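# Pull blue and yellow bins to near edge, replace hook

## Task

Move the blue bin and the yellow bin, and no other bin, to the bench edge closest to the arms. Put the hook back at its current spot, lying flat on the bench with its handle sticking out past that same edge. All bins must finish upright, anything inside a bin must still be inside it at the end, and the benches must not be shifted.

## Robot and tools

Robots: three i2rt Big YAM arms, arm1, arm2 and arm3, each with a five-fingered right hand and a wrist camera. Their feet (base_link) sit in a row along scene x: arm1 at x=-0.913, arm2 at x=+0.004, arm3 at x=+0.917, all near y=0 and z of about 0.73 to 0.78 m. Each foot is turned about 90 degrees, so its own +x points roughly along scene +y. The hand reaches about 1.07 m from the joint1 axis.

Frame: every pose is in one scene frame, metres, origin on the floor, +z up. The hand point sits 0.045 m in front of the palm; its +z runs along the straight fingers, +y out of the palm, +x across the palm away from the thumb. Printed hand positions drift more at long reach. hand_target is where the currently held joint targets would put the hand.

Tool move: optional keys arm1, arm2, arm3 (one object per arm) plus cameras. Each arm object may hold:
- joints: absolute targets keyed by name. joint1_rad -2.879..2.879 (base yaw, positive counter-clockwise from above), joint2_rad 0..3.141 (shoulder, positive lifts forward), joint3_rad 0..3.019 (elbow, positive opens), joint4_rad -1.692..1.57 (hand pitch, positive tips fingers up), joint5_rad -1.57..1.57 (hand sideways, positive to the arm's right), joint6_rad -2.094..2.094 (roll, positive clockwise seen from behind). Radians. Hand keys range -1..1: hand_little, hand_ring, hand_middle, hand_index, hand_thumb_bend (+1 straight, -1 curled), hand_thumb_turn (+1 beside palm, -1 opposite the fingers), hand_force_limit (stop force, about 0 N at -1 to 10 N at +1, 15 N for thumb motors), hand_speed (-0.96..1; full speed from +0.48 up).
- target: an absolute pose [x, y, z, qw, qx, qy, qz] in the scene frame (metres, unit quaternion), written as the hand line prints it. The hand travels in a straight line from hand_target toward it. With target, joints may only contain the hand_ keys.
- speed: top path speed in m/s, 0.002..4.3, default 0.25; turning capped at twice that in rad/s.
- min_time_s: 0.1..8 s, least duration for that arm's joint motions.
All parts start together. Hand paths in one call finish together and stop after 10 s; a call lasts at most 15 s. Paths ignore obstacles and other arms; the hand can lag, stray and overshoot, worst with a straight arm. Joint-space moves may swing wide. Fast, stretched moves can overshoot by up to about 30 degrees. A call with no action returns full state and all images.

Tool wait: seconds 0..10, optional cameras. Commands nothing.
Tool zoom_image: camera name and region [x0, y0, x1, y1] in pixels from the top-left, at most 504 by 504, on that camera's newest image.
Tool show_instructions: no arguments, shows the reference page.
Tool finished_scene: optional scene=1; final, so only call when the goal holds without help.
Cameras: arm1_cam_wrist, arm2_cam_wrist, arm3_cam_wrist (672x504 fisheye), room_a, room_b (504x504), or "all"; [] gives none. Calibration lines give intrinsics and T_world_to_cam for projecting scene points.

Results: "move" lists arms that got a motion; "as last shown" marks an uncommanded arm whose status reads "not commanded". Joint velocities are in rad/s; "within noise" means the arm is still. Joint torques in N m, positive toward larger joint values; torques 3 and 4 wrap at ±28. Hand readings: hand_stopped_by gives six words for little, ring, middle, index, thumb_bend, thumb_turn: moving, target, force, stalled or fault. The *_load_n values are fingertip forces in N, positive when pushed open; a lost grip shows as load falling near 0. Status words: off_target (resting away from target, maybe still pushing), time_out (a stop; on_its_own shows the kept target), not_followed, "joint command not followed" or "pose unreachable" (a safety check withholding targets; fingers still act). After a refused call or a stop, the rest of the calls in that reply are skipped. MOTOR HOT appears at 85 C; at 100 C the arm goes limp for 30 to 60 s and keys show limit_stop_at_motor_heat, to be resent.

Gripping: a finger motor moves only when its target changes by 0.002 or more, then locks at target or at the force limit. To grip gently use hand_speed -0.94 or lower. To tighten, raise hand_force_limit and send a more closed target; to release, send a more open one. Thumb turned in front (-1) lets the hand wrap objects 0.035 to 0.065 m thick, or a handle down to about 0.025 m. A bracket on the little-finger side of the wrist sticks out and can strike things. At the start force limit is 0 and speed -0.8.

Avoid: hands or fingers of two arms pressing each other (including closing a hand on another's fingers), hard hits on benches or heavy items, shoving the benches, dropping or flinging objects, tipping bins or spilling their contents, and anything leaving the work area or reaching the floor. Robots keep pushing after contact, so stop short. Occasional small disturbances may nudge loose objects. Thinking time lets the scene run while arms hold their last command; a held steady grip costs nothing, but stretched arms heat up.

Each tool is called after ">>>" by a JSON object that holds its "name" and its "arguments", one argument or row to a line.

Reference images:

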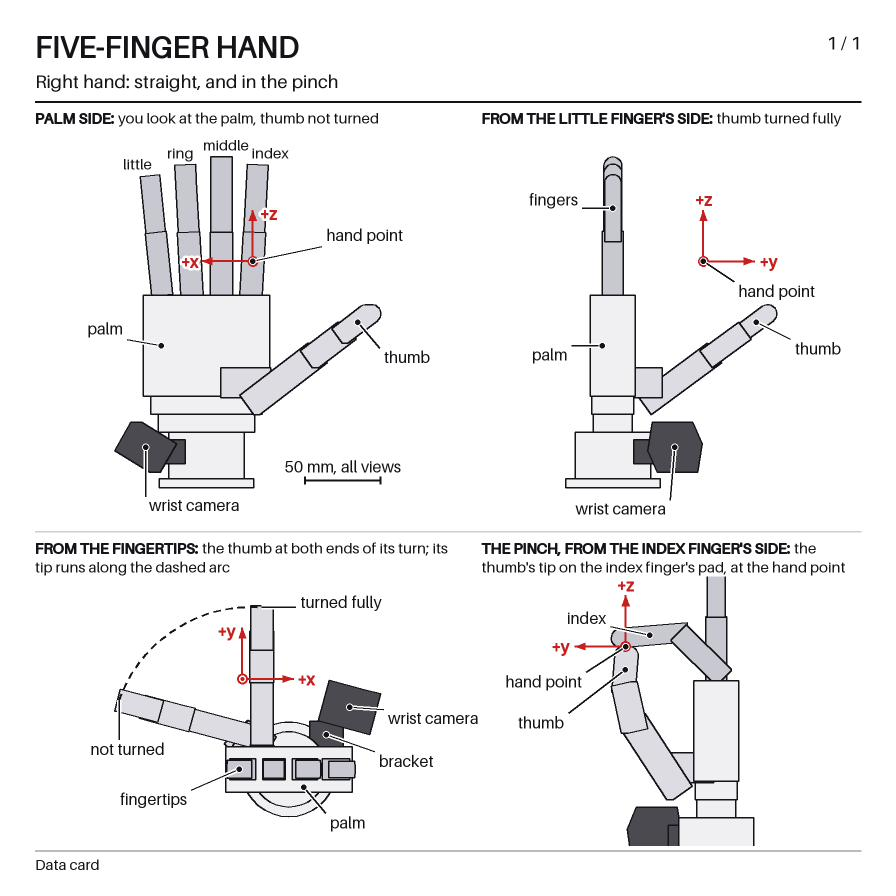

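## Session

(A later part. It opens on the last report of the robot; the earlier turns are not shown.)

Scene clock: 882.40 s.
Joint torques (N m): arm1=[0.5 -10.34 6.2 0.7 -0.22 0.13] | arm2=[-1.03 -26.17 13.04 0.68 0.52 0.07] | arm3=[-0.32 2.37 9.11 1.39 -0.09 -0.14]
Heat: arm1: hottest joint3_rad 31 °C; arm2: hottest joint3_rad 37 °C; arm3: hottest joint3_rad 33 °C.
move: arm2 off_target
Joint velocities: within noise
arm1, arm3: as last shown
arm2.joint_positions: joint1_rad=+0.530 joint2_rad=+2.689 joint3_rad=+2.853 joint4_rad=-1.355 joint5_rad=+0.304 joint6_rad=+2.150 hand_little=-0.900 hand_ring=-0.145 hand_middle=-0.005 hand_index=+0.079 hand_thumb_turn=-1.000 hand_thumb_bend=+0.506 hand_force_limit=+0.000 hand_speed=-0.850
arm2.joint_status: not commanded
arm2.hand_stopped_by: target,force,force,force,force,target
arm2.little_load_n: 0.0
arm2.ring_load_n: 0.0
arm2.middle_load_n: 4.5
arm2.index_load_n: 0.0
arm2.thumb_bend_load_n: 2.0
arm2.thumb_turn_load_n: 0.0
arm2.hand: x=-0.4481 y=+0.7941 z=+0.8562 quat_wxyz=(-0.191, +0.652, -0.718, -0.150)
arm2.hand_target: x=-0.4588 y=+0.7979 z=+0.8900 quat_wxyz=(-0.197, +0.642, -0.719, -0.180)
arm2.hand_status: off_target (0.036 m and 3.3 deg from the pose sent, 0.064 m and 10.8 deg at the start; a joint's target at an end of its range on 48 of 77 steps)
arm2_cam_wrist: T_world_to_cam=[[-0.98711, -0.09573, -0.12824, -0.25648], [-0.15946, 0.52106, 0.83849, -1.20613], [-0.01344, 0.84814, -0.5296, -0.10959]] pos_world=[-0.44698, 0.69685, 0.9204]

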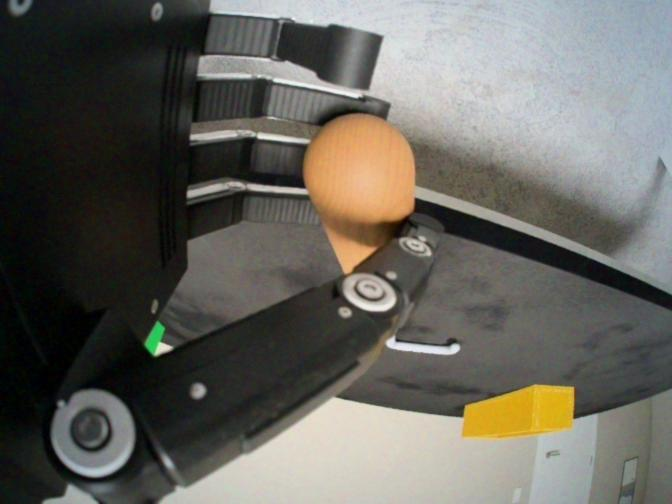

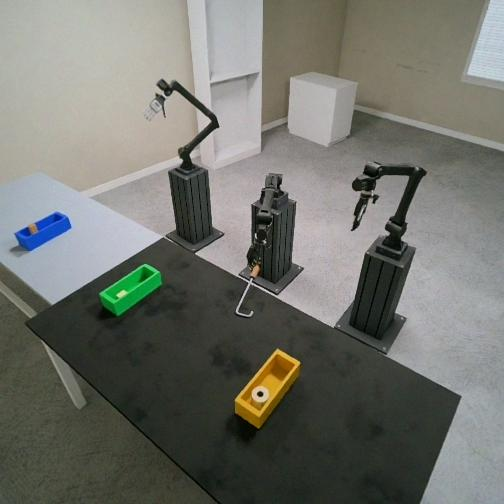

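>>> {"name": "move", "arguments": {
  "arm2": {"target": [-0.46, 0.795, 0.82, -0.197, 0.642, -0.719, -0.180], "speed": 0.05},
  "cameras": ["arm2_cam_wrist","room_a","room_b"]
}}

>>> {"name": "zoom_image", "arguments": {
  "camera": "room_a",
  "region": [180, 220, 300, 320]
}}

>>> {"name": "zoom_image", "arguments": {
  "camera": "room_b",
  "region": [130, 170, 280, 290]
}}

Scene clock: 919.77 s.
Joint torques (N m): arm1=[0.85 -10.4 6.31 0.73 -0.2 0.12] | arm2=[-0.32 -28.1 7.6 1.87 0.47 -0.01] | arm3=[-0.09 2.26 9.1 1.29 -0.06 -0.13]
Heat: arm1: hottest joint3_rad 31 °C; arm2: hottest joint3_rad 40 °C; arm3: hottest joint3_rad 33 °C.
move: arm2 off_target
Joint velocities: within noise
arm1, arm3: as last shown
arm2.joint_positions: joint1_rad=+0.532 joint2_rad=+2.621 joint3_rad=+2.546 joint4_rad=-1.100 joint5_rad=+0.305 joint6_rad=+2.158 hand_little=-0.900 hand_ring=-0.145 hand_middle=-0.006 hand_index=+0.079 hand_thumb_turn=-1.000 hand_thumb_bend=+0.505 hand_force_limit=+0.000 hand_speed=-0.850
arm2.joint_status: not commanded
arm2.hand_stopped_by: target,force,force,force,force,target
arm2.little_load_n: 0.0
arm2.ring_load_n: 0.0
arm2.middle_load_n: 0.0
arm2.index_load_n: 0.0
arm2.thumb_bend_load_n: 0.0
arm2.thumb_turn_load_n: 0.0
arm2.hand: x=-0.4490 y=+0.7940 z=+0.7925 quat_wxyz=(-0.193, +0.648, -0.720, -0.159)
arm2.hand_target: x=-0.4598 y=+0.7948 z=+0.8201 quat_wxyz=(-0.197, +0.643, -0.718, -0.180)
arm2.hand_status: off_target (0.030 m and 2.6 deg from the pose sent, 0.038 m and 3.6 deg at the start; a joint's target at an end of its range on 58 of 58 steps)
arm2_cam_wrist: T_world_to_cam=[[-0.98888, -0.08905, -0.11912, -0.27885], [-0.14799, 0.50918, 0.84784, -1.1457], [-0.01485, 0.85604, -0.51669, -0.16039]] pos_world=[-0.44767, 0.69583, 0.85529]

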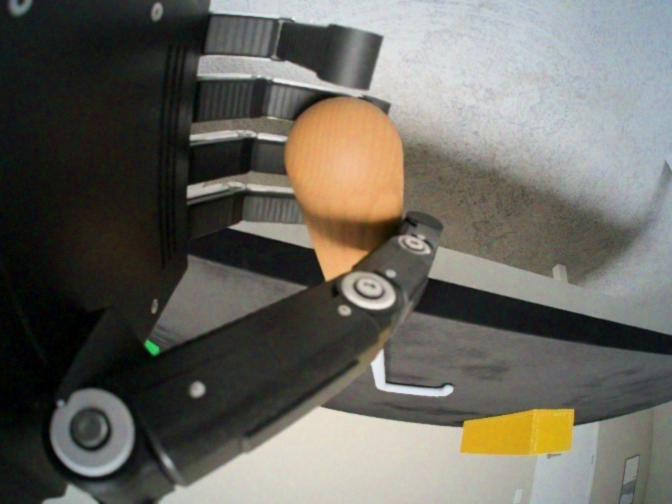

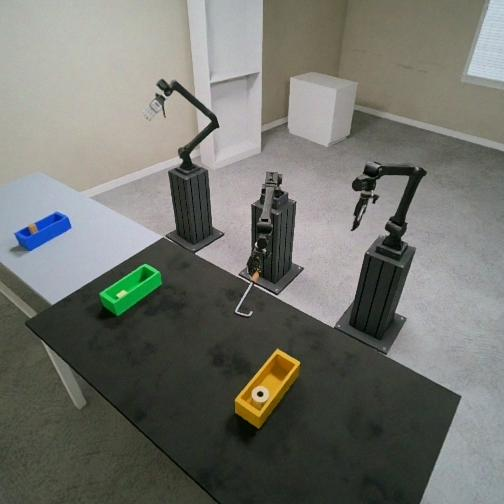

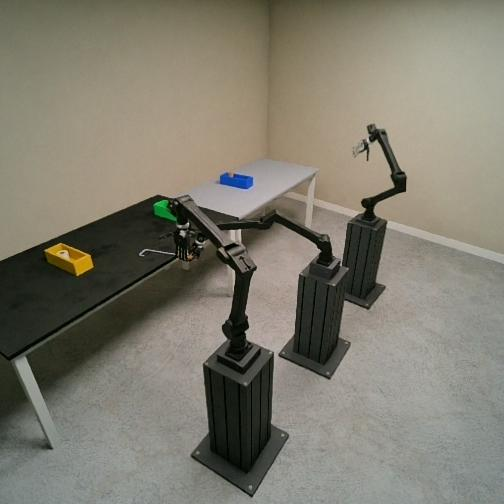

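Scaled by 4.200 from the camera's image (finer frame: 720x720).

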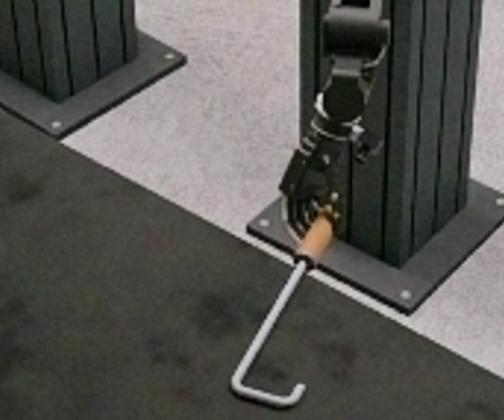

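Scaled by 3.360 from the camera's image (finer frame: 720x720).

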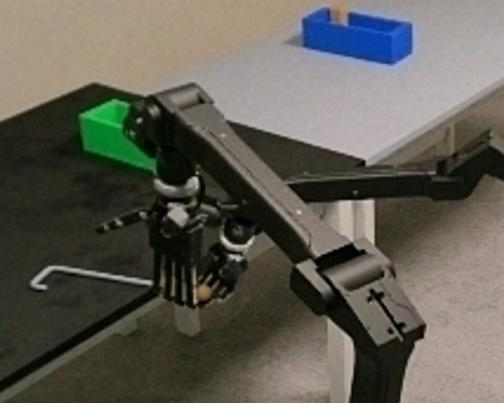

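>>> {"name": "move", "arguments": {
  "arm2": {"joints": {"hand_thumb_bend": 1, "hand_index": 1, "hand_middle": 1, "hand_ring": 1, "hand_little": 1, "hand_speed": -0.75}},
  "cameras": ["arm2_cam_wrist"]
}}

>>> {"name": "move", "arguments": {
  "arm2": {"target": [-0.43, 0.68, 0.98, -0.197, 0.642, -0.719, -0.180], "speed": 0.12}
}}

>>> {"name": "move", "arguments": {
  "arm2": {"target": [-0.15, 0.45, 1.08, -0.1798, 0.6949, -0.6710, -0.1862], "speed": 0.3},
  "arm1": {"target": [-0.62, 0.58, 1.05, 0.1, 0.65, -0.72, -0.2], "speed": 0.2, "joints": {"hand_thumb_turn": -1, "hand_speed": -0.6}},
  "cameras": ["arm1_cam_wrist","room_a","room_b"]
}}

Scene clock: 931.53 s.
Joint torques (N m): arm1=[0.5 -10.81 6.27 0.73 -0.23 0.13] | arm2=[-0.97 -28.28 7.45 1.55 0.43 0] | arm3=[0.21 1.55 9.02 1.47 -0.1 -0.12]
Heat: arm1: hottest joint3_rad 31 °C; arm2: hottest joint3_rad 39 °C; arm3: hottest joint3_rad 33 °C.
move: arm2 done
Joint velocities: within noise
arm1, arm3: as last shown
arm2.joint_positions: joint1_rad=+0.532 joint2_rad=+2.621 joint3_rad=+2.546 joint4_rad=-1.100 joint5_rad=+0.306 joint6_rad=+2.158 hand_little=+1.000 hand_ring=+1.000 hand_middle=+1.000 hand_index=+1.000 hand_thumb_turn=-1.000 hand_thumb_bend=+1.000 hand_force_limit=+0.000 hand_speed=-0.750
arm2.joint_status: all done
arm2.hand_stopped_by: target,target,target,target,target,target
arm2.little_load_n: 0.0
arm2.ring_load_n: 0.0
arm2.middle_load_n: 0.0
arm2.index_load_n: 0.0
arm2.thumb_bend_load_n: 0.5
arm2.thumb_turn_load_n: 0.0
arm2.hand: x=-0.4489 y=+0.7941 z=+0.7925 quat_wxyz=(-0.193, +0.648, -0.720, -0.159)
arm2.hand_target: x=-0.4597 y=+0.7948 z=+0.8201 quat_wxyz=(-0.197, +0.643, -0.718, -0.180)
arm2.hand_status: not commanded
arm2_cam_wrist: T_world_to_cam=[[-0.98882, -0.08855, -0.12001, -0.27831], [-0.14848, 0.50874, 0.84802, -1.14572], [-0.01404, 0.85635, -0.5162, -0.1608]] pos_world=[-0.44757, 0.69593, 0.85519]

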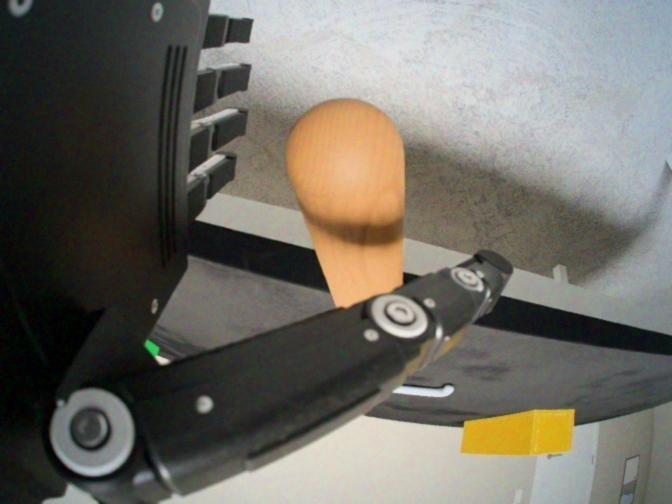

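Scene clock: 934.03 s.
Joint torques (N m): arm1=[0.62 -10.4 6.23 0.7 -0.22 0.12] | arm2=[-0.73 -22.95 7.82 0.25 0.48 -0.02] | arm3=[-0.26 2.08 8.95 1.48 -0.06 -0.15]
Heat: arm1: hottest joint3_rad 31 °C; arm2: hottest joint3_rad 39 °C; arm3: hottest joint3_rad 33 °C.
move: arm2 off_target
Joint velocities: within noise
arm1, arm3: as last shown
arm2.joint_positions: joint1_rad=+0.574 joint2_rad=+2.103 joint3_rad=+2.047 joint4_rad=-1.081 joint5_rad=+0.316 joint6_rad=+2.158 hand_little=+1.000 hand_ring=+1.000 hand_middle=+1.000 hand_index=+1.000 hand_thumb_turn=-1.000 hand_thumb_bend=+1.000 hand_force_limit=+0.000 hand_speed=-0.750
arm2.joint_status: not commanded
arm2.hand_stopped_by: target,target,target,target,target,target
arm2.little_load_n: 0.0
arm2.ring_load_n: 0.0
arm2.middle_load_n: 0.0
arm2.index_load_n: 0.0
arm2.thumb_bend_load_n: 0.0
arm2.thumb_turn_load_n: 0.0
arm2.hand: x=-0.4247 y=+0.6880 z=+0.9678 quat_wxyz=(-0.197, +0.657, -0.705, -0.179)
arm2.hand_target: x=-0.4296 y=+0.6804 z=+0.9801 quat_wxyz=(-0.197, +0.657, -0.704, -0.183)
arm2.hand_status: off_target (0.015 m and 2.3 deg from the pose sent, 0.220 m and 2.6 deg at the start; a joint's target at an end of its range on 75 of 75 steps)
pictures: none

Scene clock: 937.10 s.
Joint torques (N m): arm1=[0.09 -18.78 10.8 0.28 -0.64 0.01] | arm2=[-1.55 -8.18 7.99 0.68 0.06 -0.17] | arm3=[-0.85 2.2 8.99 1.29 -0.06 -0.16]
Heat: arm1: hottest joint3_rad 32 °C; arm2: hottest joint3_rad 38 °C; arm3: hottest joint3_rad 33 °C.
move: arm1 off_target; arm2 done
Joint velocities: within noise
arm1.joint_positions: joint1_rad=-0.728 joint2_rad=+2.014 joint3_rad=+2.140 joint4_rad=-1.697 joint5_rad=-0.466 joint6_rad=+1.049 hand_little=+1.000 hand_ring=+1.000 hand_middle=+1.000 hand_index=+1.000 hand_thumb_turn=-1.000 hand_thumb_bend=+1.000 hand_force_limit=+0.000 hand_speed=-0.600
arm1.joint_status: all done
arm1.hand_stopped_by: target,target,target,target,target,target
arm1.little_load_n: 0.0
arm1.ring_load_n: 0.0
arm1.middle_load_n: 0.0
arm1.index_load_n: 0.0
arm1.thumb_bend_load_n: 0.0
arm1.thumb_turn_load_n: 0.0
arm1.hand: x=-0.6250 y=+0.5737 z=+1.0319 quat_wxyz=(+0.035, +0.624, -0.747, -0.229)
arm1.hand_target: x=-0.6210 y=+0.5791 z=+1.0492 quat_wxyz=(+0.015, +0.629, -0.741, -0.233)
arm1.hand_status: off_target (0.020 m and 9.2 deg from the pose sent, 0.293 m and 26.6 deg at the start; a joint's target at an end of its range on 73 of 92 steps)
arm2.joint_positions: joint1_rad=+0.248 joint2_rad=+1.170 joint3_rad=+1.191 joint4_rad=-1.073 joint5_rad=+0.105 joint6_rad=+1.772 hand_little=+1.000 hand_ring=+1.000 hand_middle=+1.000 hand_index=+1.000 hand_thumb_turn=-1.000 hand_thumb_bend=+1.000 hand_force_limit=+0.000 hand_speed=-0.750
arm2.joint_status: not commanded
arm2.hand_stopped_by: target,target,target,target,target,target
arm2.little_load_n: -0.5
arm2.ring_load_n: 0.0
arm2.middle_load_n: 0.0
arm2.index_load_n: 0.0
arm2.thumb_bend_load_n: 0.0
arm2.thumb_turn_load_n: 0.0
arm2.hand: x=-0.1532 y=+0.4525 z=+1.0831 quat_wxyz=(-0.183, +0.692, -0.671, -0.192)
arm2.hand_target: x=-0.1501 y=+0.4500 z=+1.0801 quat_wxyz=(-0.180, +0.695, -0.671, -0.186)
arm2.hand_status: done (0.005 m and 0.8 deg from the pose sent, 0.380 m and 6.2 deg at the start)
arm3: as last shown
arm1_cam_wrist: T_world_to_cam=[[-0.93485, -0.11705, 0.33519, -0.86378], [0.17347, 0.67314, 0.71888, -1.01594], [-0.30978, 0.73019, -0.60898, 0.13578]] pos_world=[-0.58921, 0.48362, 1.10256]

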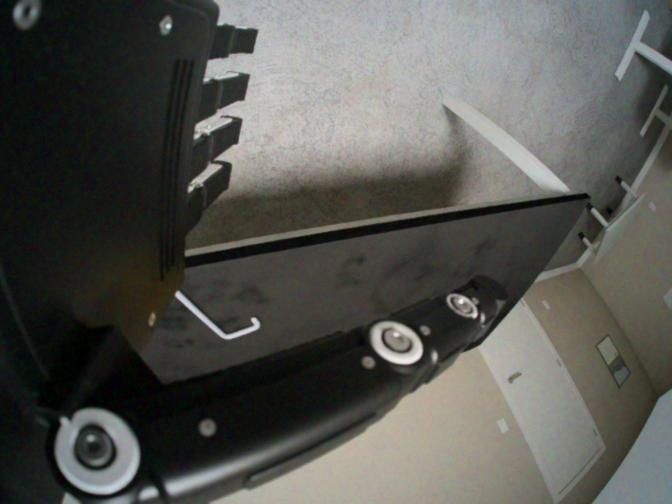

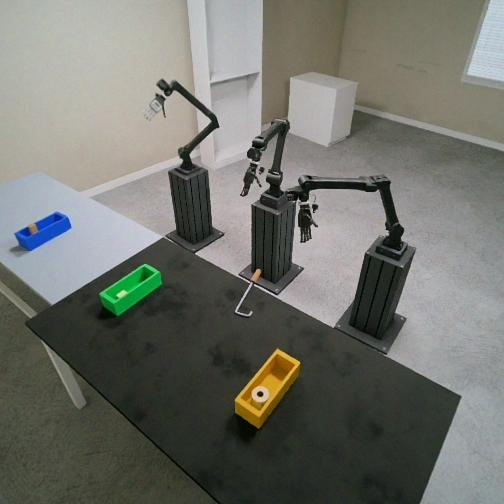

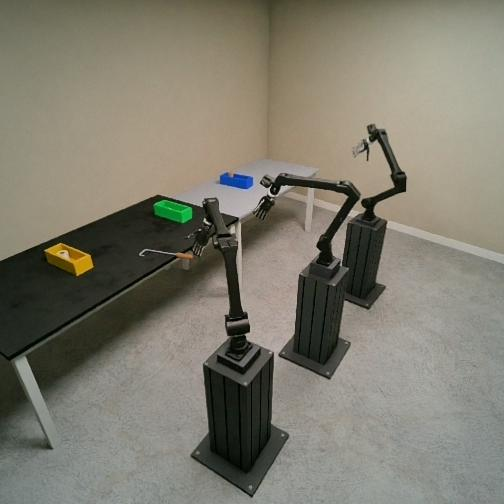

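>>> {"name": "zoom_image", "arguments": {
  "camera": "room_a",
  "region": [200, 240, 300, 340]
}}

>>> {"name": "zoom_image", "arguments": {
  "camera": "room_b",
  "region": [120, 210, 220, 290]
}}

Scaled by 5.040 from the camera's image (finer frame: 720x720).

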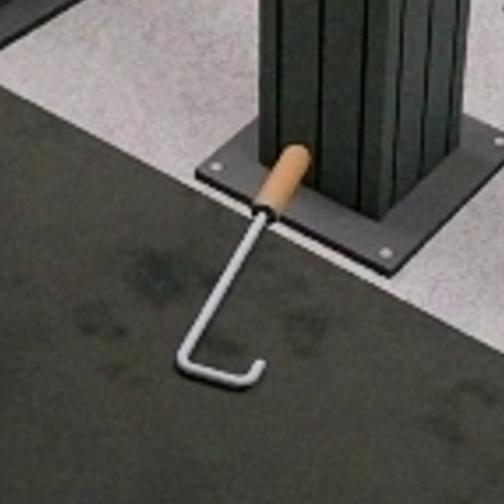

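Scaled by 5.040 from the camera's image (finer frame: 720x720).

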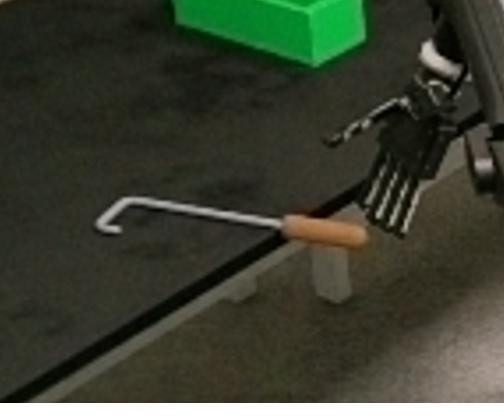

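>>> {"name": "move", "arguments": {
  "arm1": {"target": [-0.48, 0.715, 0.91, -0.3275, 0.791, -0.517, -0.0176], "speed": 0.15},
  "cameras": ["arm1_cam_wrist"]
}}

Scene clock: 981.30 s.
Joint torques (N m): arm1=[0.97 -22.12 10.54 2.51 0 -0.01] | arm2=[-1.67 -7.36 8.01 0.77 0.09 -0.13] | arm3=[0.38 1.96 9.11 1.31 -0.07 -0.16]
Heat: arm1: hottest joint3_rad 35 °C; arm2: hottest joint3_rad 35 °C; arm3: hottest joint3_rad 34 °C.
move: arm1 off_target
Joint velocities: within noise
arm1.joint_positions: joint1_rad=-0.668 joint2_rad=+2.234 joint3_rad=+2.215 joint4_rad=-0.928 joint5_rad=-0.069 joint6_rad=+0.556 hand_little=+1.000 hand_ring=+1.000 hand_middle=+1.000 hand_index=+1.000 hand_thumb_turn=-1.000 hand_thumb_bend=+1.000 hand_force_limit=+0.000 hand_speed=-0.600
arm1.joint_status: not commanded
arm1.hand_stopped_by: target,target,target,target,target,target
arm1.little_load_n: 0.0
arm1.ring_load_n: 0.0
arm1.middle_load_n: 0.0
arm1.index_load_n: 0.0
arm1.thumb_bend_load_n: 0.0
arm1.thumb_turn_load_n: 0.0
arm1.hand: x=-0.4808 y=+0.7016 z=+0.9056 quat_wxyz=(-0.313, +0.790, -0.527, -0.019)
arm1.hand_target: x=-0.4804 y=+0.7145 z=+0.9102 quat_wxyz=(-0.328, +0.791, -0.517, -0.018)
arm1.hand_status: off_target (0.014 m and 2.0 deg from the pose sent, 0.236 m and 58.7 deg at the start)
arm2, arm3: as last shown
arm2.little_load_n: 0.0
arm1_cam_wrist: T_world_to_cam=[[-0.72016, -0.44625, -0.53126, 0.44714], [-0.69042, 0.38538, 0.61221, -1.1531], [-0.06846, 0.80768, -0.58563, 0.05061]] pos_world=[-0.47065, 0.60303, 0.97312]

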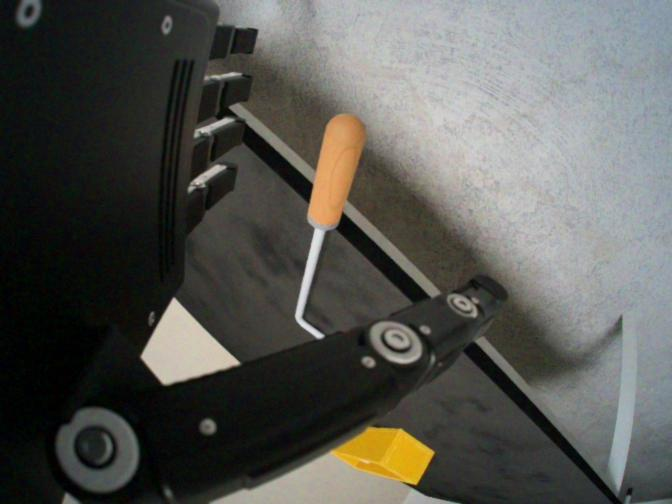

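>>> {"name": "move", "arguments": {
  "arm1": {"target": [-0.459, 0.768, 0.828, -0.3275, 0.791, -0.517, -0.0176], "speed": 0.1},
  "cameras": ["arm1_cam_wrist"]
}}

Scene clock: 1007.50 s.
Joint torques (N m): arm1=[0.97 -24 12.26 1.47 0.01 0.11] | arm2=[-1.67 -7.94 8.05 0.57 0.07 -0.11] | arm3=[-0.32 1.61 8.98 1.37 -0.11 -0.14]
Heat: arm1: hottest joint3_rad 36 °C; arm2: hottest joint3_rad 35 °C; arm3: hottest joint3_rad 34 °C.
move: arm1 off_target
Joint velocities: within noise
arm1.joint_positions: joint1_rad=-0.650 joint2_rad=+2.484 joint3_rad=+2.436 joint4_rad=-0.897 joint5_rad=-0.059 joint6_rad=+0.556 hand_little=+1.000 hand_ring=+1.000 hand_middle=+1.000 hand_index=+1.000 hand_thumb_turn=-1.000 hand_thumb_bend=+1.000 hand_force_limit=+0.000 hand_speed=-0.600
arm1.joint_status: not commanded
arm1.hand_stopped_by: target,target,target,target,target,target
arm1.little_load_n: 0.0
arm1.ring_load_n: 0.0
arm1.middle_load_n: 0.0
arm1.index_load_n: 0.0
arm1.thumb_bend_load_n: 0.0
arm1.thumb_turn_load_n: -0.5
arm1.hand: x=-0.4589 y=+0.7534 z=+0.8154 quat_wxyz=(-0.314, +0.794, -0.521, -0.017)
arm1.hand_target: x=-0.4596 y=+0.7670 z=+0.8281 quat_wxyz=(-0.328, +0.790, -0.517, -0.018)
arm1.hand_status: off_target (0.019 m and 1.7 deg from the pose sent, 0.104 m and 2.0 deg at the start)
arm2: as last shown
arm2.little_load_n: -0.5
arm3.joint_positions: joint1_rad=-0.455 joint2_rad=+0.620 joint3_rad=+1.442 joint4_rad=-1.487 joint5_rad=-0.040 joint6_rad=-1.413 hand_little=+1.000 hand_ring=+1.000 hand_middle=+1.000 hand_index=+1.000 hand_thumb_turn=+1.000 hand_thumb_bend=+1.000 hand_force_limit=+0.000 hand_speed=-0.800
arm3.joint_status: not commanded
arm3.hand_stopped_by: target,target,target,target,target,target
arm3.little_load_n: 0.0
arm3.ring_load_n: 0.0
arm3.middle_load_n: 0.0
arm3.index_load_n: 0.0
arm3.thumb_bend_load_n: 0.0
arm3.thumb_turn_load_n: 0.0
arm3.hand: x=+1.0596 y=+0.1556 z=+1.2161 quat_wxyz=(-0.260, +0.810, +0.394, +0.349)
arm3.hand_target: x=+1.0594 y=+0.1554 z=+1.2264 quat_wxyz=(-0.266, +0.804, +0.392, +0.359)
arm3.hand_status: not commanded
arm1_cam_wrist: T_world_to_cam=[[-0.71043, -0.45692, -0.53527, 0.45397], [-0.69995, 0.37966, 0.60492, -1.09689], [-0.07318, 0.80441, -0.58954, -0.03914]] pos_world=[-0.44812, 0.65536, 0.88345]

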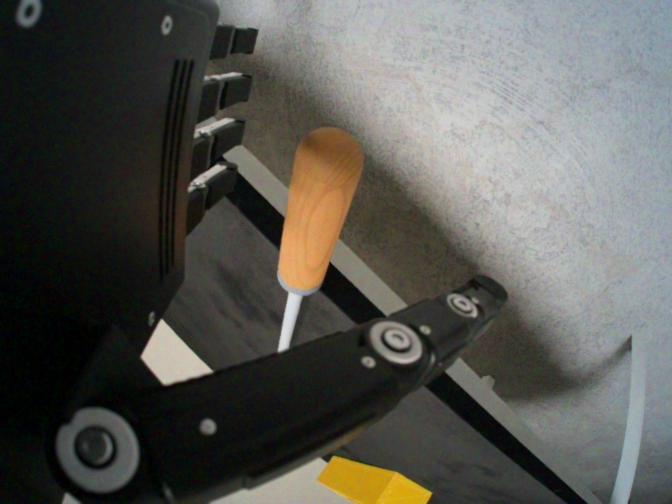

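>>> {"name": "move", "arguments": {
  "arm1": {"target": [-0.443, 0.798, 0.786, -0.3275, 0.791, -0.517, -0.0176], "speed": 0.08},
  "cameras": ["arm1_cam_wrist"]
}}

Scene clock: 1026.80 s.
Joint torques (N m): arm1=[0.97 -25.35 11.99 1.54 0 0.11] | arm2=[-2.37 -8.41 7.72 0.61 0.05 -0.15] | arm3=[-0.79 1.96 8.91 1.36 -0.06 -0.13]
Heat: arm1: hottest joint3_rad 39 °C; arm2: hottest joint3_rad 35 °C; arm3: hottest joint3_rad 34 °C.
move: arm1 off_target
Joint velocities: within noise
arm1.joint_positions: joint1_rad=-0.645 joint2_rad=+2.764 joint3_rad=+2.873 joint4_rad=-1.039 joint5_rad=-0.053 joint6_rad=+0.562 hand_little=+1.000 hand_ring=+1.000 hand_middle=+1.000 hand_index=+1.000 hand_thumb_turn=-1.000 hand_thumb_bend=+1.000 hand_force_limit=+0.000 hand_speed=-0.600
arm1.joint_status: not commanded
arm1.hand_stopped_by: target,target,target,target,target,target
arm1.little_load_n: 0.0
arm1.ring_load_n: 0.0
arm1.middle_load_n: 0.0
arm1.index_load_n: 0.0
arm1.thumb_bend_load_n: 0.0
arm1.thumb_turn_load_n: 0.0
arm1.hand: x=-0.4399 y=+0.7866 z=+0.7760 quat_wxyz=(-0.320, +0.791, -0.521, -0.016)
arm1.hand_target: x=-0.4438 y=+0.7966 z=+0.7859 quat_wxyz=(-0.334, +0.788, -0.517, -0.017)
arm1.hand_status: off_target (0.015 m and 0.9 deg from the pose sent, 0.056 m and 1.7 deg at the start; a joint's target at an end of its range on 22 of 66 steps)
arm2, arm3: as last shown
arm2.little_load_n: 0.0
arm2.thumb_turn_load_n: -0.5
arm3.index_load_n: -0.5
arm1_cam_wrist: T_world_to_cam=[[-0.70692, -0.44899, -0.54652, 0.46547], [-0.70422, 0.37481, 0.60298, -1.06891], [-0.06589, 0.81113, -0.58115, -0.09617]] pos_world=[-0.43004, 0.68764, 0.84303]

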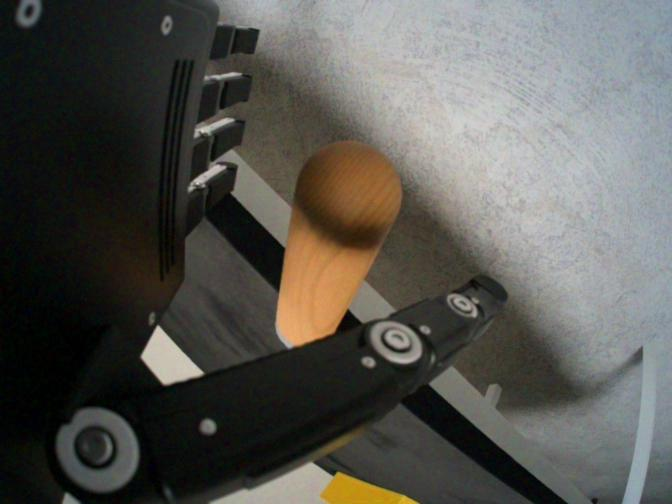

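>>> {"name": "move", "arguments": {
  "arm1": {"joints": {"hand_thumb_bend": 0.6, "hand_index": 0.2, "hand_middle": 0.2, "hand_ring": 0.2, "hand_force_limit": -0.3, "hand_speed": -0.7}}
}}

>>> {"name": "move", "arguments": {
  "arm1": {"joints": {"hand_thumb_bend": -0.8, "hand_index": -0.9, "hand_middle": -0.9, "hand_ring": -0.9, "hand_force_limit": 0.3, "hand_speed": -0.85}},
  "cameras": ["arm1_cam_wrist"]
}}

Scene clock: 1035.43 s.
Joint torques (N m): arm1=[0.91 -25.7 11.97 1.55 -0.02 0.14] | arm2=[-2.78 -7.3 7.99 0.68 0.02 -0.18] | arm3=[-0.26 1.85 9.1 1.44 -0.1 -0.11]
Heat: arm1: hottest joint3_rad 40 °C; arm2: hottest joint3_rad 35 °C; arm3: hottest joint3_rad 34 °C.
move: arm1 done
Joint velocities: within noise
arm1.joint_positions: joint1_rad=-0.645 joint2_rad=+2.764 joint3_rad=+2.873 joint4_rad=-1.039 joint5_rad=-0.053 joint6_rad=+0.563 hand_little=+1.000 hand_ring=+0.200 hand_middle=+0.200 hand_index=+0.200 hand_thumb_turn=-1.000 hand_thumb_bend=+0.600 hand_force_limit=-0.300 hand_speed=-0.700
arm1.joint_status: all done
arm1.hand_stopped_by: target,target,target,target,target,target
arm1.little_load_n: 0.0
arm1.ring_load_n: 0.0
arm1.middle_load_n: 0.0
arm1.index_load_n: 0.0
arm1.thumb_bend_load_n: 0.0
arm1.thumb_turn_load_n: 0.0
arm1.hand: x=-0.4399 y=+0.7866 z=+0.7760 quat_wxyz=(-0.320, +0.791, -0.521, -0.016)
arm1.hand_target: x=-0.4438 y=+0.7967 z=+0.7859 quat_wxyz=(-0.334, +0.788, -0.517, -0.017)
arm1.hand_status: not commanded
arm2, arm3: as last shown
arm2.thumb_turn_load_n: 0.0
arm3.index_load_n: 0.0
pictures: none

Scene clock: 1041.27 s.
Joint torques (N m): arm1=[0.91 -25.82 12.03 1.63 -0.18 0.1] | arm2=[-2.49 -7.65 7.98 0.77 0.06 -0.16] | arm3=[-0.15 1.55 9.03 1.36 -0.03 -0.14]
Heat: arm1: hottest joint3_rad 40 °C; arm2: hottest joint3_rad 35 °C; arm3: hottest joint3_rad 34 °C.
move: arm1 off_target
Joint velocities: within noise
arm1.joint_positions: joint1_rad=-0.645 joint2_rad=+2.769 joint3_rad=+2.873 joint4_rad=-1.042 joint5_rad=-0.050 joint6_rad=+0.566 hand_little=+1.000 hand_ring=-0.256 hand_middle=-0.116 hand_index=+0.023 hand_thumb_turn=-1.000 hand_thumb_bend=+0.443 hand_force_limit=+0.300 hand_speed=-0.850
arm1.joint_status: hand_ring off_target (ended at -0.256, target -0.900); hand_middle off_target (ended at -0.116, target -0.900); hand_index off_target (ended at +0.023, target -0.900); hand_thumb_bend off_target (ended at +0.443, target -0.800); the others done
arm1.hand_stopped_by: target,force,force,force,force,target
arm1.little_load_n: 0.0
arm1.ring_load_n: 3.5
arm1.middle_load_n: 4.0
arm1.index_load_n: 0.5
arm1.thumb_bend_load_n: 7.0
arm1.thumb_turn_load_n: 1.5
arm1.hand: x=-0.4398 y=+0.7857 z=+0.7716 quat_wxyz=(-0.317, +0.791, -0.523, -0.015)
arm1.hand_target: x=-0.4437 y=+0.7967 z=+0.7860 quat_wxyz=(-0.334, +0.788, -0.517, -0.017)
arm1.hand_status: not commanded
arm2, arm3: as last shown
arm1_cam_wrist: T_world_to_cam=[[-0.71098, -0.4488, -0.54138, 0.45683], [-0.70032, 0.38218, 0.6029, -1.06991], [-0.06368, 0.80779, -0.58602, -0.09064]] pos_world=[-0.43025, 0.68714, 0.83925]

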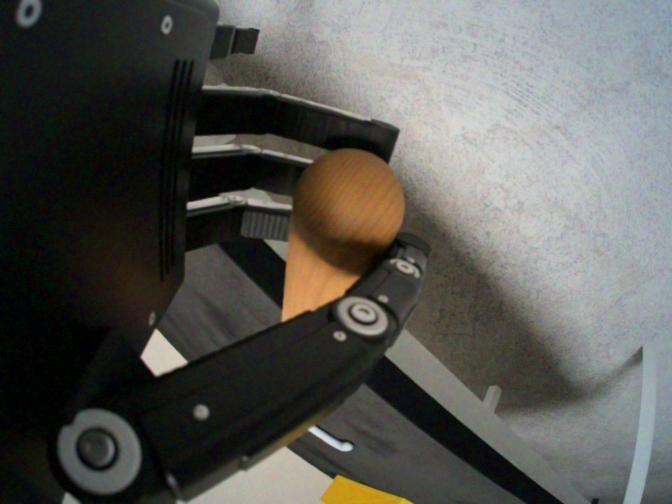

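>>> {"name": "move", "arguments": {
  "arm1": {"target": [-0.52, 0.78, 0.84, -0.3275, 0.791, -0.517, -0.0176], "speed": 0.1, "joints": {"hand_index": -0.95, "hand_force_limit": 0.3}},
  "cameras": ["arm1_cam_wrist","room_a","room_b"]
}}

>>> {"name": "zoom_image", "arguments": {
  "camera": "room_a",
  "region": [200, 240, 320, 340]
}}

>>> {"name": "zoom_image", "arguments": {
  "camera": "room_b",
  "region": [100, 200, 220, 290]
}}

Scene clock: 1074.33 s.
Joint torques (N m): arm1=[0.79 -27.69 7.77 2.77 -0.12 0.19] | arm2=[-2.02 -7.59 8.13 0.7 0.04 -0.19] | arm3=[-0.26 2.14 9.07 1.16 -0.06 -0.09]
Heat: arm1: hottest joint3_rad 42 °C; arm2: hottest joint3_rad 34 °C; arm3: hottest joint3_rad 34 °C.
move: arm1 off_target
Joint velocities: within noise
arm1.joint_positions: joint1_rad=-0.574 joint2_rad=+2.426 joint3_rad=+2.324 joint4_rad=-0.863 joint5_rad=-0.011 joint6_rad=+0.607 hand_little=+1.000 hand_ring=-0.257 hand_middle=-0.117 hand_index=-0.002 hand_thumb_turn=-1.000 hand_thumb_bend=+0.440 hand_force_limit=+0.300 hand_speed=-0.850
arm1.joint_status: hand_index off_target (ended at -0.002, target -0.950); the others done
arm1.hand_stopped_by: target,force,force,force,force,target
arm1.little_load_n: 0.0
arm1.ring_load_n: 0.0
arm1.middle_load_n: 0.0
arm1.index_load_n: 2.0
arm1.thumb_bend_load_n: 0.5
arm1.thumb_turn_load_n: 0.0
arm1.hand: x=-0.5175 y=+0.7708 z=+0.8106 quat_wxyz=(-0.303, +0.799, -0.519, -0.013)
arm1.hand_target: x=-0.5203 y=+0.7796 z=+0.8400 quat_wxyz=(-0.327, +0.791, -0.517, -0.018)
arm1.hand_status: off_target (0.031 m and 3.0 deg from the pose sent, 0.105 m and 1.4 deg at the start)
arm2, arm3: as last shown
arm2.middle_load_n: -0.5
arm3.ring_load_n: 0.5
arm1_cam_wrist: T_world_to_cam=[[-0.70925, -0.47466, -0.52121, 0.42061], [-0.70026, 0.38923, 0.59844, -1.14396], [-0.08118, 0.78943, -0.60845, -0.03747]] pos_world=[-0.5058, 0.6745, 0.88101]

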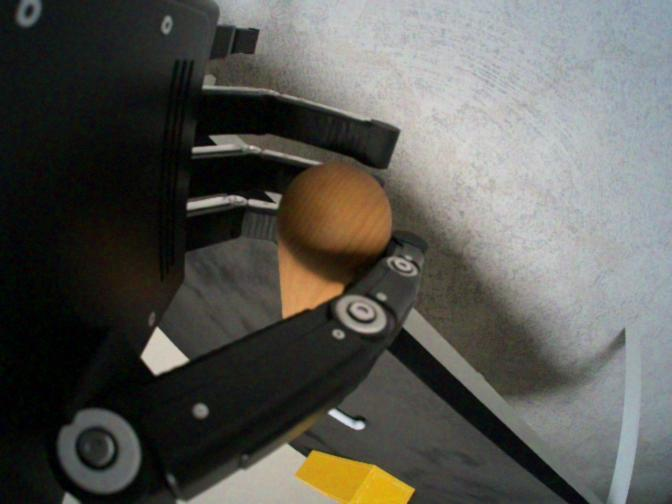

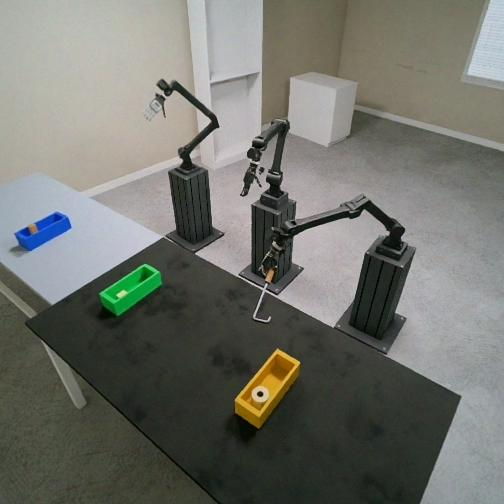

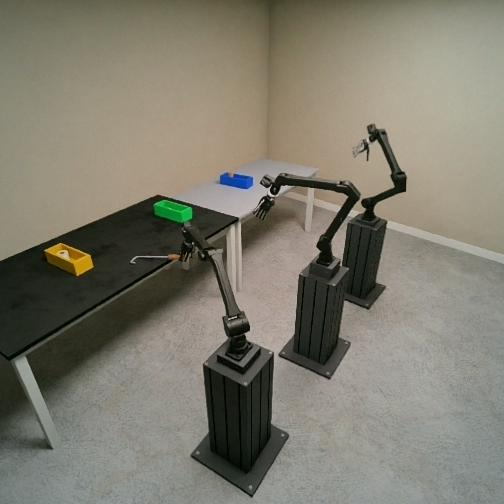

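Scaled by 4.200 from the camera's image (finer frame: 720x720).

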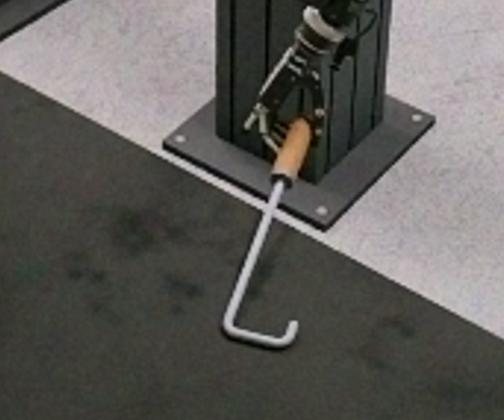

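Scaled by 4.200 from the camera's image (finer frame: 720x720).

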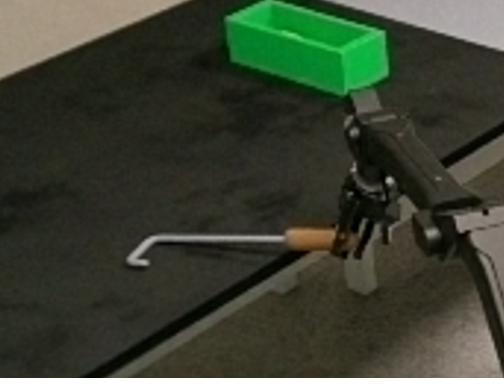

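>>> {"name": "move", "arguments": {
  "arm1": {"target": [-0.78, 0.79, 0.845, -0.3275, 0.791, -0.517, -0.0176], "speed": 0.12},
  "cameras": ["arm1_cam_wrist","room_a","room_b"]
}}

>>> {"name": "zoom_image", "arguments": {
  "camera": "room_a",
  "region": [230, 240, 350, 340]
}}

>>> {"name": "zoom_image", "arguments": {
  "camera": "room_b",
  "region": [70, 200, 190, 290]
}}

Scene clock: 1084.93 s.
Joint torques (N m): arm1=[0.03 -24.82 7.54 2.82 0.12 0.2] | arm2=[-1.96 -8.12 7.94 0.75 0.04 -0.17] | arm3=[-0.32 2.32 8.95 1.37 -0.04 -0.16]
Heat: arm1: hottest joint3_rad 40 °C; arm2: hottest joint3_rad 34 °C; arm3: hottest joint3_rad 34 °C.
move: arm1 off_target
Joint velocities: within noise
arm1.joint_positions: joint1_rad=-0.229 joint2_rad=+2.145 joint3_rad=+1.837 joint4_rad=-0.689 joint5_rad=+0.193 joint6_rad=+0.877 hand_little=+1.000 hand_ring=-0.257 hand_middle=-0.117 hand_index=-0.002 hand_thumb_turn=-1.000 hand_thumb_bend=+0.440 hand_force_limit=+0.300 hand_speed=-0.850
arm1.joint_status: not commanded
arm1.hand_stopped_by: target,force,force,force,force,target
arm1.little_load_n: 0.0
arm1.ring_load_n: 0.0
arm1.middle_load_n: 0.0
arm1.index_load_n: 2.0
arm1.thumb_bend_load_n: 0.0
arm1.thumb_turn_load_n: 0.0
arm1.hand: x=-0.7796 y=+0.7822 z=+0.8129 quat_wxyz=(-0.301, +0.803, -0.514, -0.005)
arm1.hand_target: x=-0.7800 y=+0.7895 z=+0.8450 quat_wxyz=(-0.327, +0.791, -0.517, -0.018)
arm1.hand_status: off_target (0.033 m and 3.6 deg from the pose sent, 0.266 m and 3.0 deg at the start)
arm2, arm3: as last shown
arm2.middle_load_n: 0.0
arm2.index_load_n: -0.5
arm3.ring_load_n: 0.0
arm1_cam_wrist: T_world_to_cam=[[-0.69819, -0.48718, -0.52458, 0.2624], [-0.71161, 0.39201, 0.58305, -1.33176], [-0.0784, 0.78038, -0.62038, -0.04732]] pos_world=[-0.76819, 0.68683, 0.88478]

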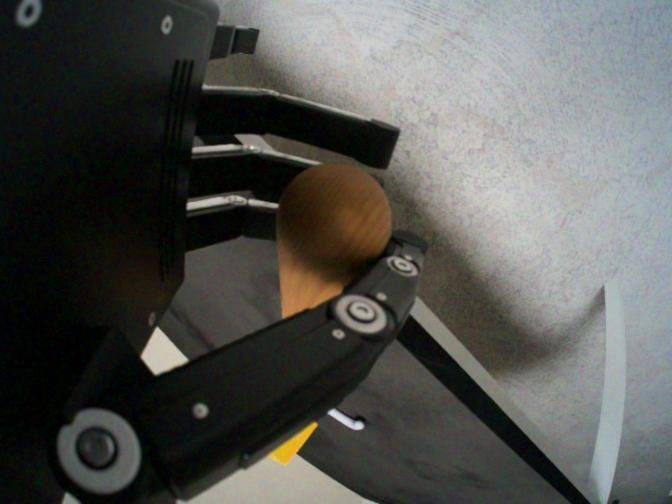

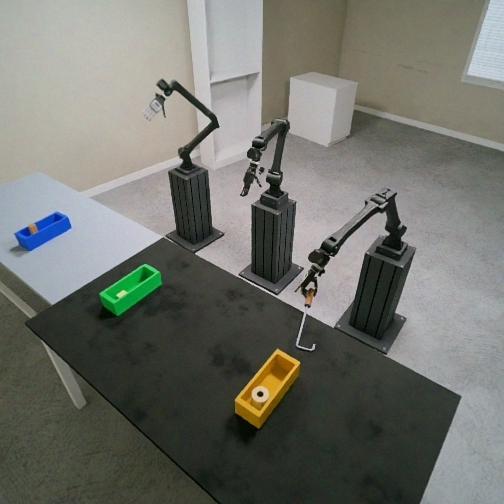

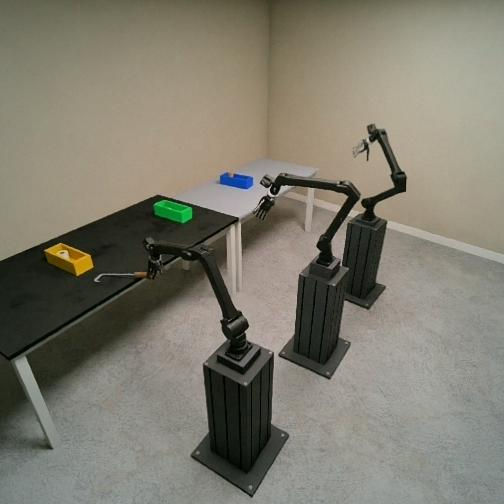

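Scaled by 4.200 from the camera's image (finer frame: 720x720).

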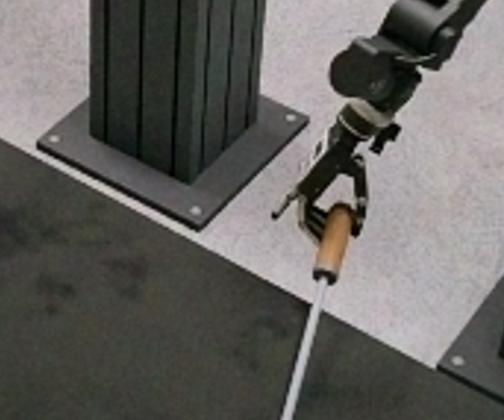

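Scaled by 4.200 from the camera's image (finer frame: 720x720).

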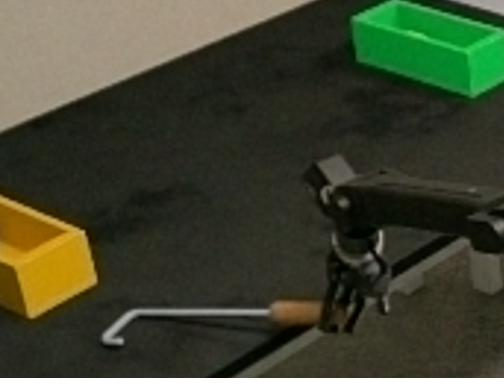

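>>> {"name": "move", "arguments": {
  "arm1": {"target": [-0.78, 0.76, 0.96, -0.3275, 0.791, -0.517, -0.0176], "speed": 0.1},
  "cameras": ["arm1_cam_wrist","room_a","room_b"]
}}

>>> {"name": "zoom_image", "arguments": {
  "camera": "room_a",
  "region": [230, 240, 370, 370]
}}

>>> {"name": "zoom_image", "arguments": {
  "camera": "room_b",
  "region": [70, 200, 190, 290]
}}

Scene clock: 1095.73 s.
Joint torques (N m): arm1=[-0.21 -22.36 12.6 1.73 -0.09 0.11] | arm2=[-1.73 -8.23 7.94 0.55 0.05 -0.2] | arm3=[0.26 2.49 9.03 1.35 -0.07 -0.15]
Heat: arm1: hottest joint3_rad 39 °C; arm2: hottest joint3_rad 34 °C; arm3: hottest joint3_rad 34 °C.
move: arm1 off_target
Joint velocities: within noise
arm1.joint_positions: joint1_rad=-0.229 joint2_rad=+1.989 joint3_rad=+1.837 joint4_rad=-0.879 joint5_rad=+0.192 joint6_rad=+0.877 hand_little=+1.000 hand_ring=-0.257 hand_middle=-0.117 hand_index=-0.002 hand_thumb_turn=-1.000 hand_thumb_bend=+0.441 hand_force_limit=+0.300 hand_speed=-0.850
arm1.joint_status: not commanded
arm1.hand_stopped_by: target,force,force,force,force,target
arm1.little_load_n: 0.0
arm1.ring_load_n: 0.0
arm1.middle_load_n: 0.5
arm1.index_load_n: 2.5
arm1.thumb_bend_load_n: 0.5
arm1.thumb_turn_load_n: 0.0
arm1.hand: x=-0.7888 y=+0.7408 z=+0.9033 quat_wxyz=(-0.286, +0.808, -0.515, +0.000)
arm1.hand_target: x=-0.7806 y=+0.7564 z=+0.9604 quat_wxyz=(-0.328, +0.791, -0.517, -0.018)
arm1.hand_status: off_target (0.060 m and 5.6 deg from the pose sent, 0.149 m and 3.7 deg at the start)
arm2.joint_positions: joint1_rad=+0.248 joint2_rad=+1.170 joint3_rad=+1.191 joint4_rad=-1.073 joint5_rad=+0.105 joint6_rad=+1.772 hand_little=+1.000 hand_ring=+1.000 hand_middle=+1.000 hand_index=+1.000 hand_thumb_turn=-1.000 hand_thumb_bend=+1.000 hand_force_limit=+0.000 hand_speed=-0.750
arm2.joint_status: not commanded
arm2.hand_stopped_by: target,target,target,target,target,target
arm2.little_load_n: 0.0
arm2.ring_load_n: 0.0
arm2.middle_load_n: 0.0
arm2.index_load_n: 0.0
arm2.thumb_bend_load_n: 0.0
arm2.thumb_turn_load_n: 0.0
arm2.hand: x=-0.1532 y=+0.4525 z=+1.0831 quat_wxyz=(-0.183, +0.692, -0.671, -0.192)
arm2.hand_target: x=-0.1501 y=+0.4500 z=+1.0801 quat_wxyz=(-0.180, +0.695, -0.671, -0.186)
arm2.hand_status: not commanded
arm3: as last shown
arm1_cam_wrist: T_world_to_cam=[[-0.70198, -0.50433, -0.50286, 0.27332], [-0.7073, 0.411, 0.57516, -1.37842], [-0.0834, 0.75943, -0.64523, 0.0744]] pos_world=[-0.77688, 0.64787, 0.97826]

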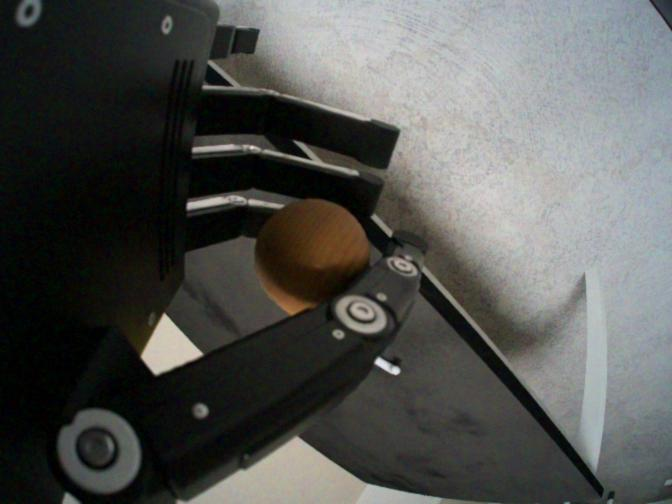

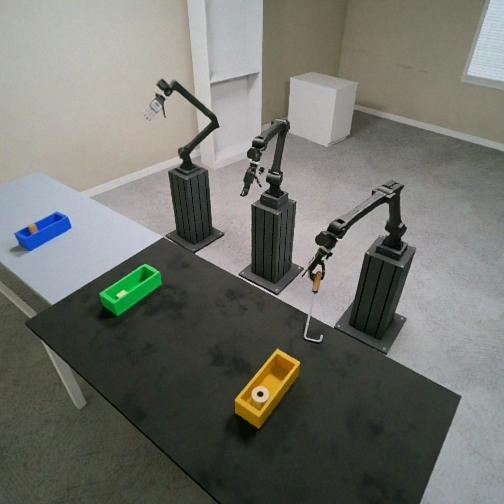

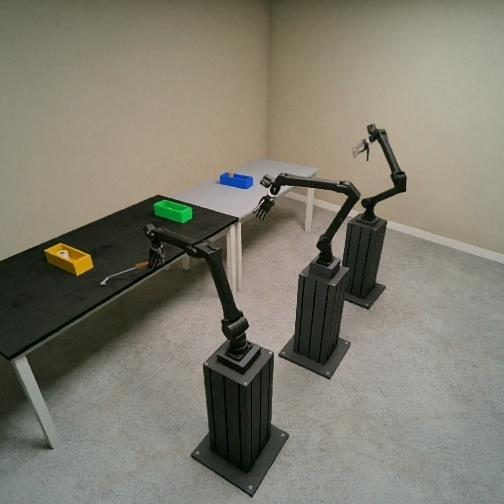

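Scaled by 3.600 from the camera's image (finer frame: 720x720).

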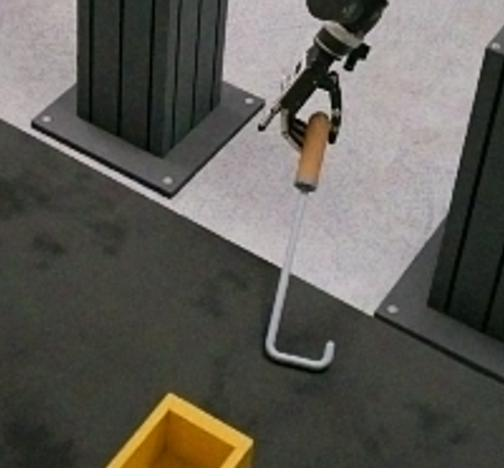

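Scaled by 4.200 from the camera's image (finer frame: 720x720).

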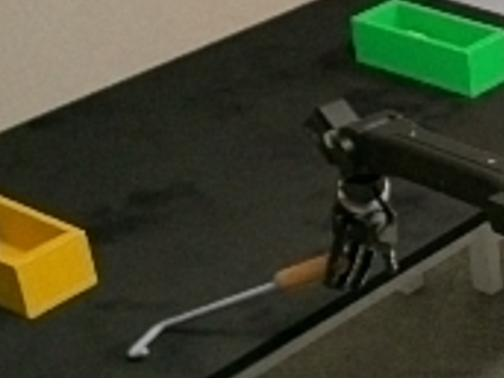

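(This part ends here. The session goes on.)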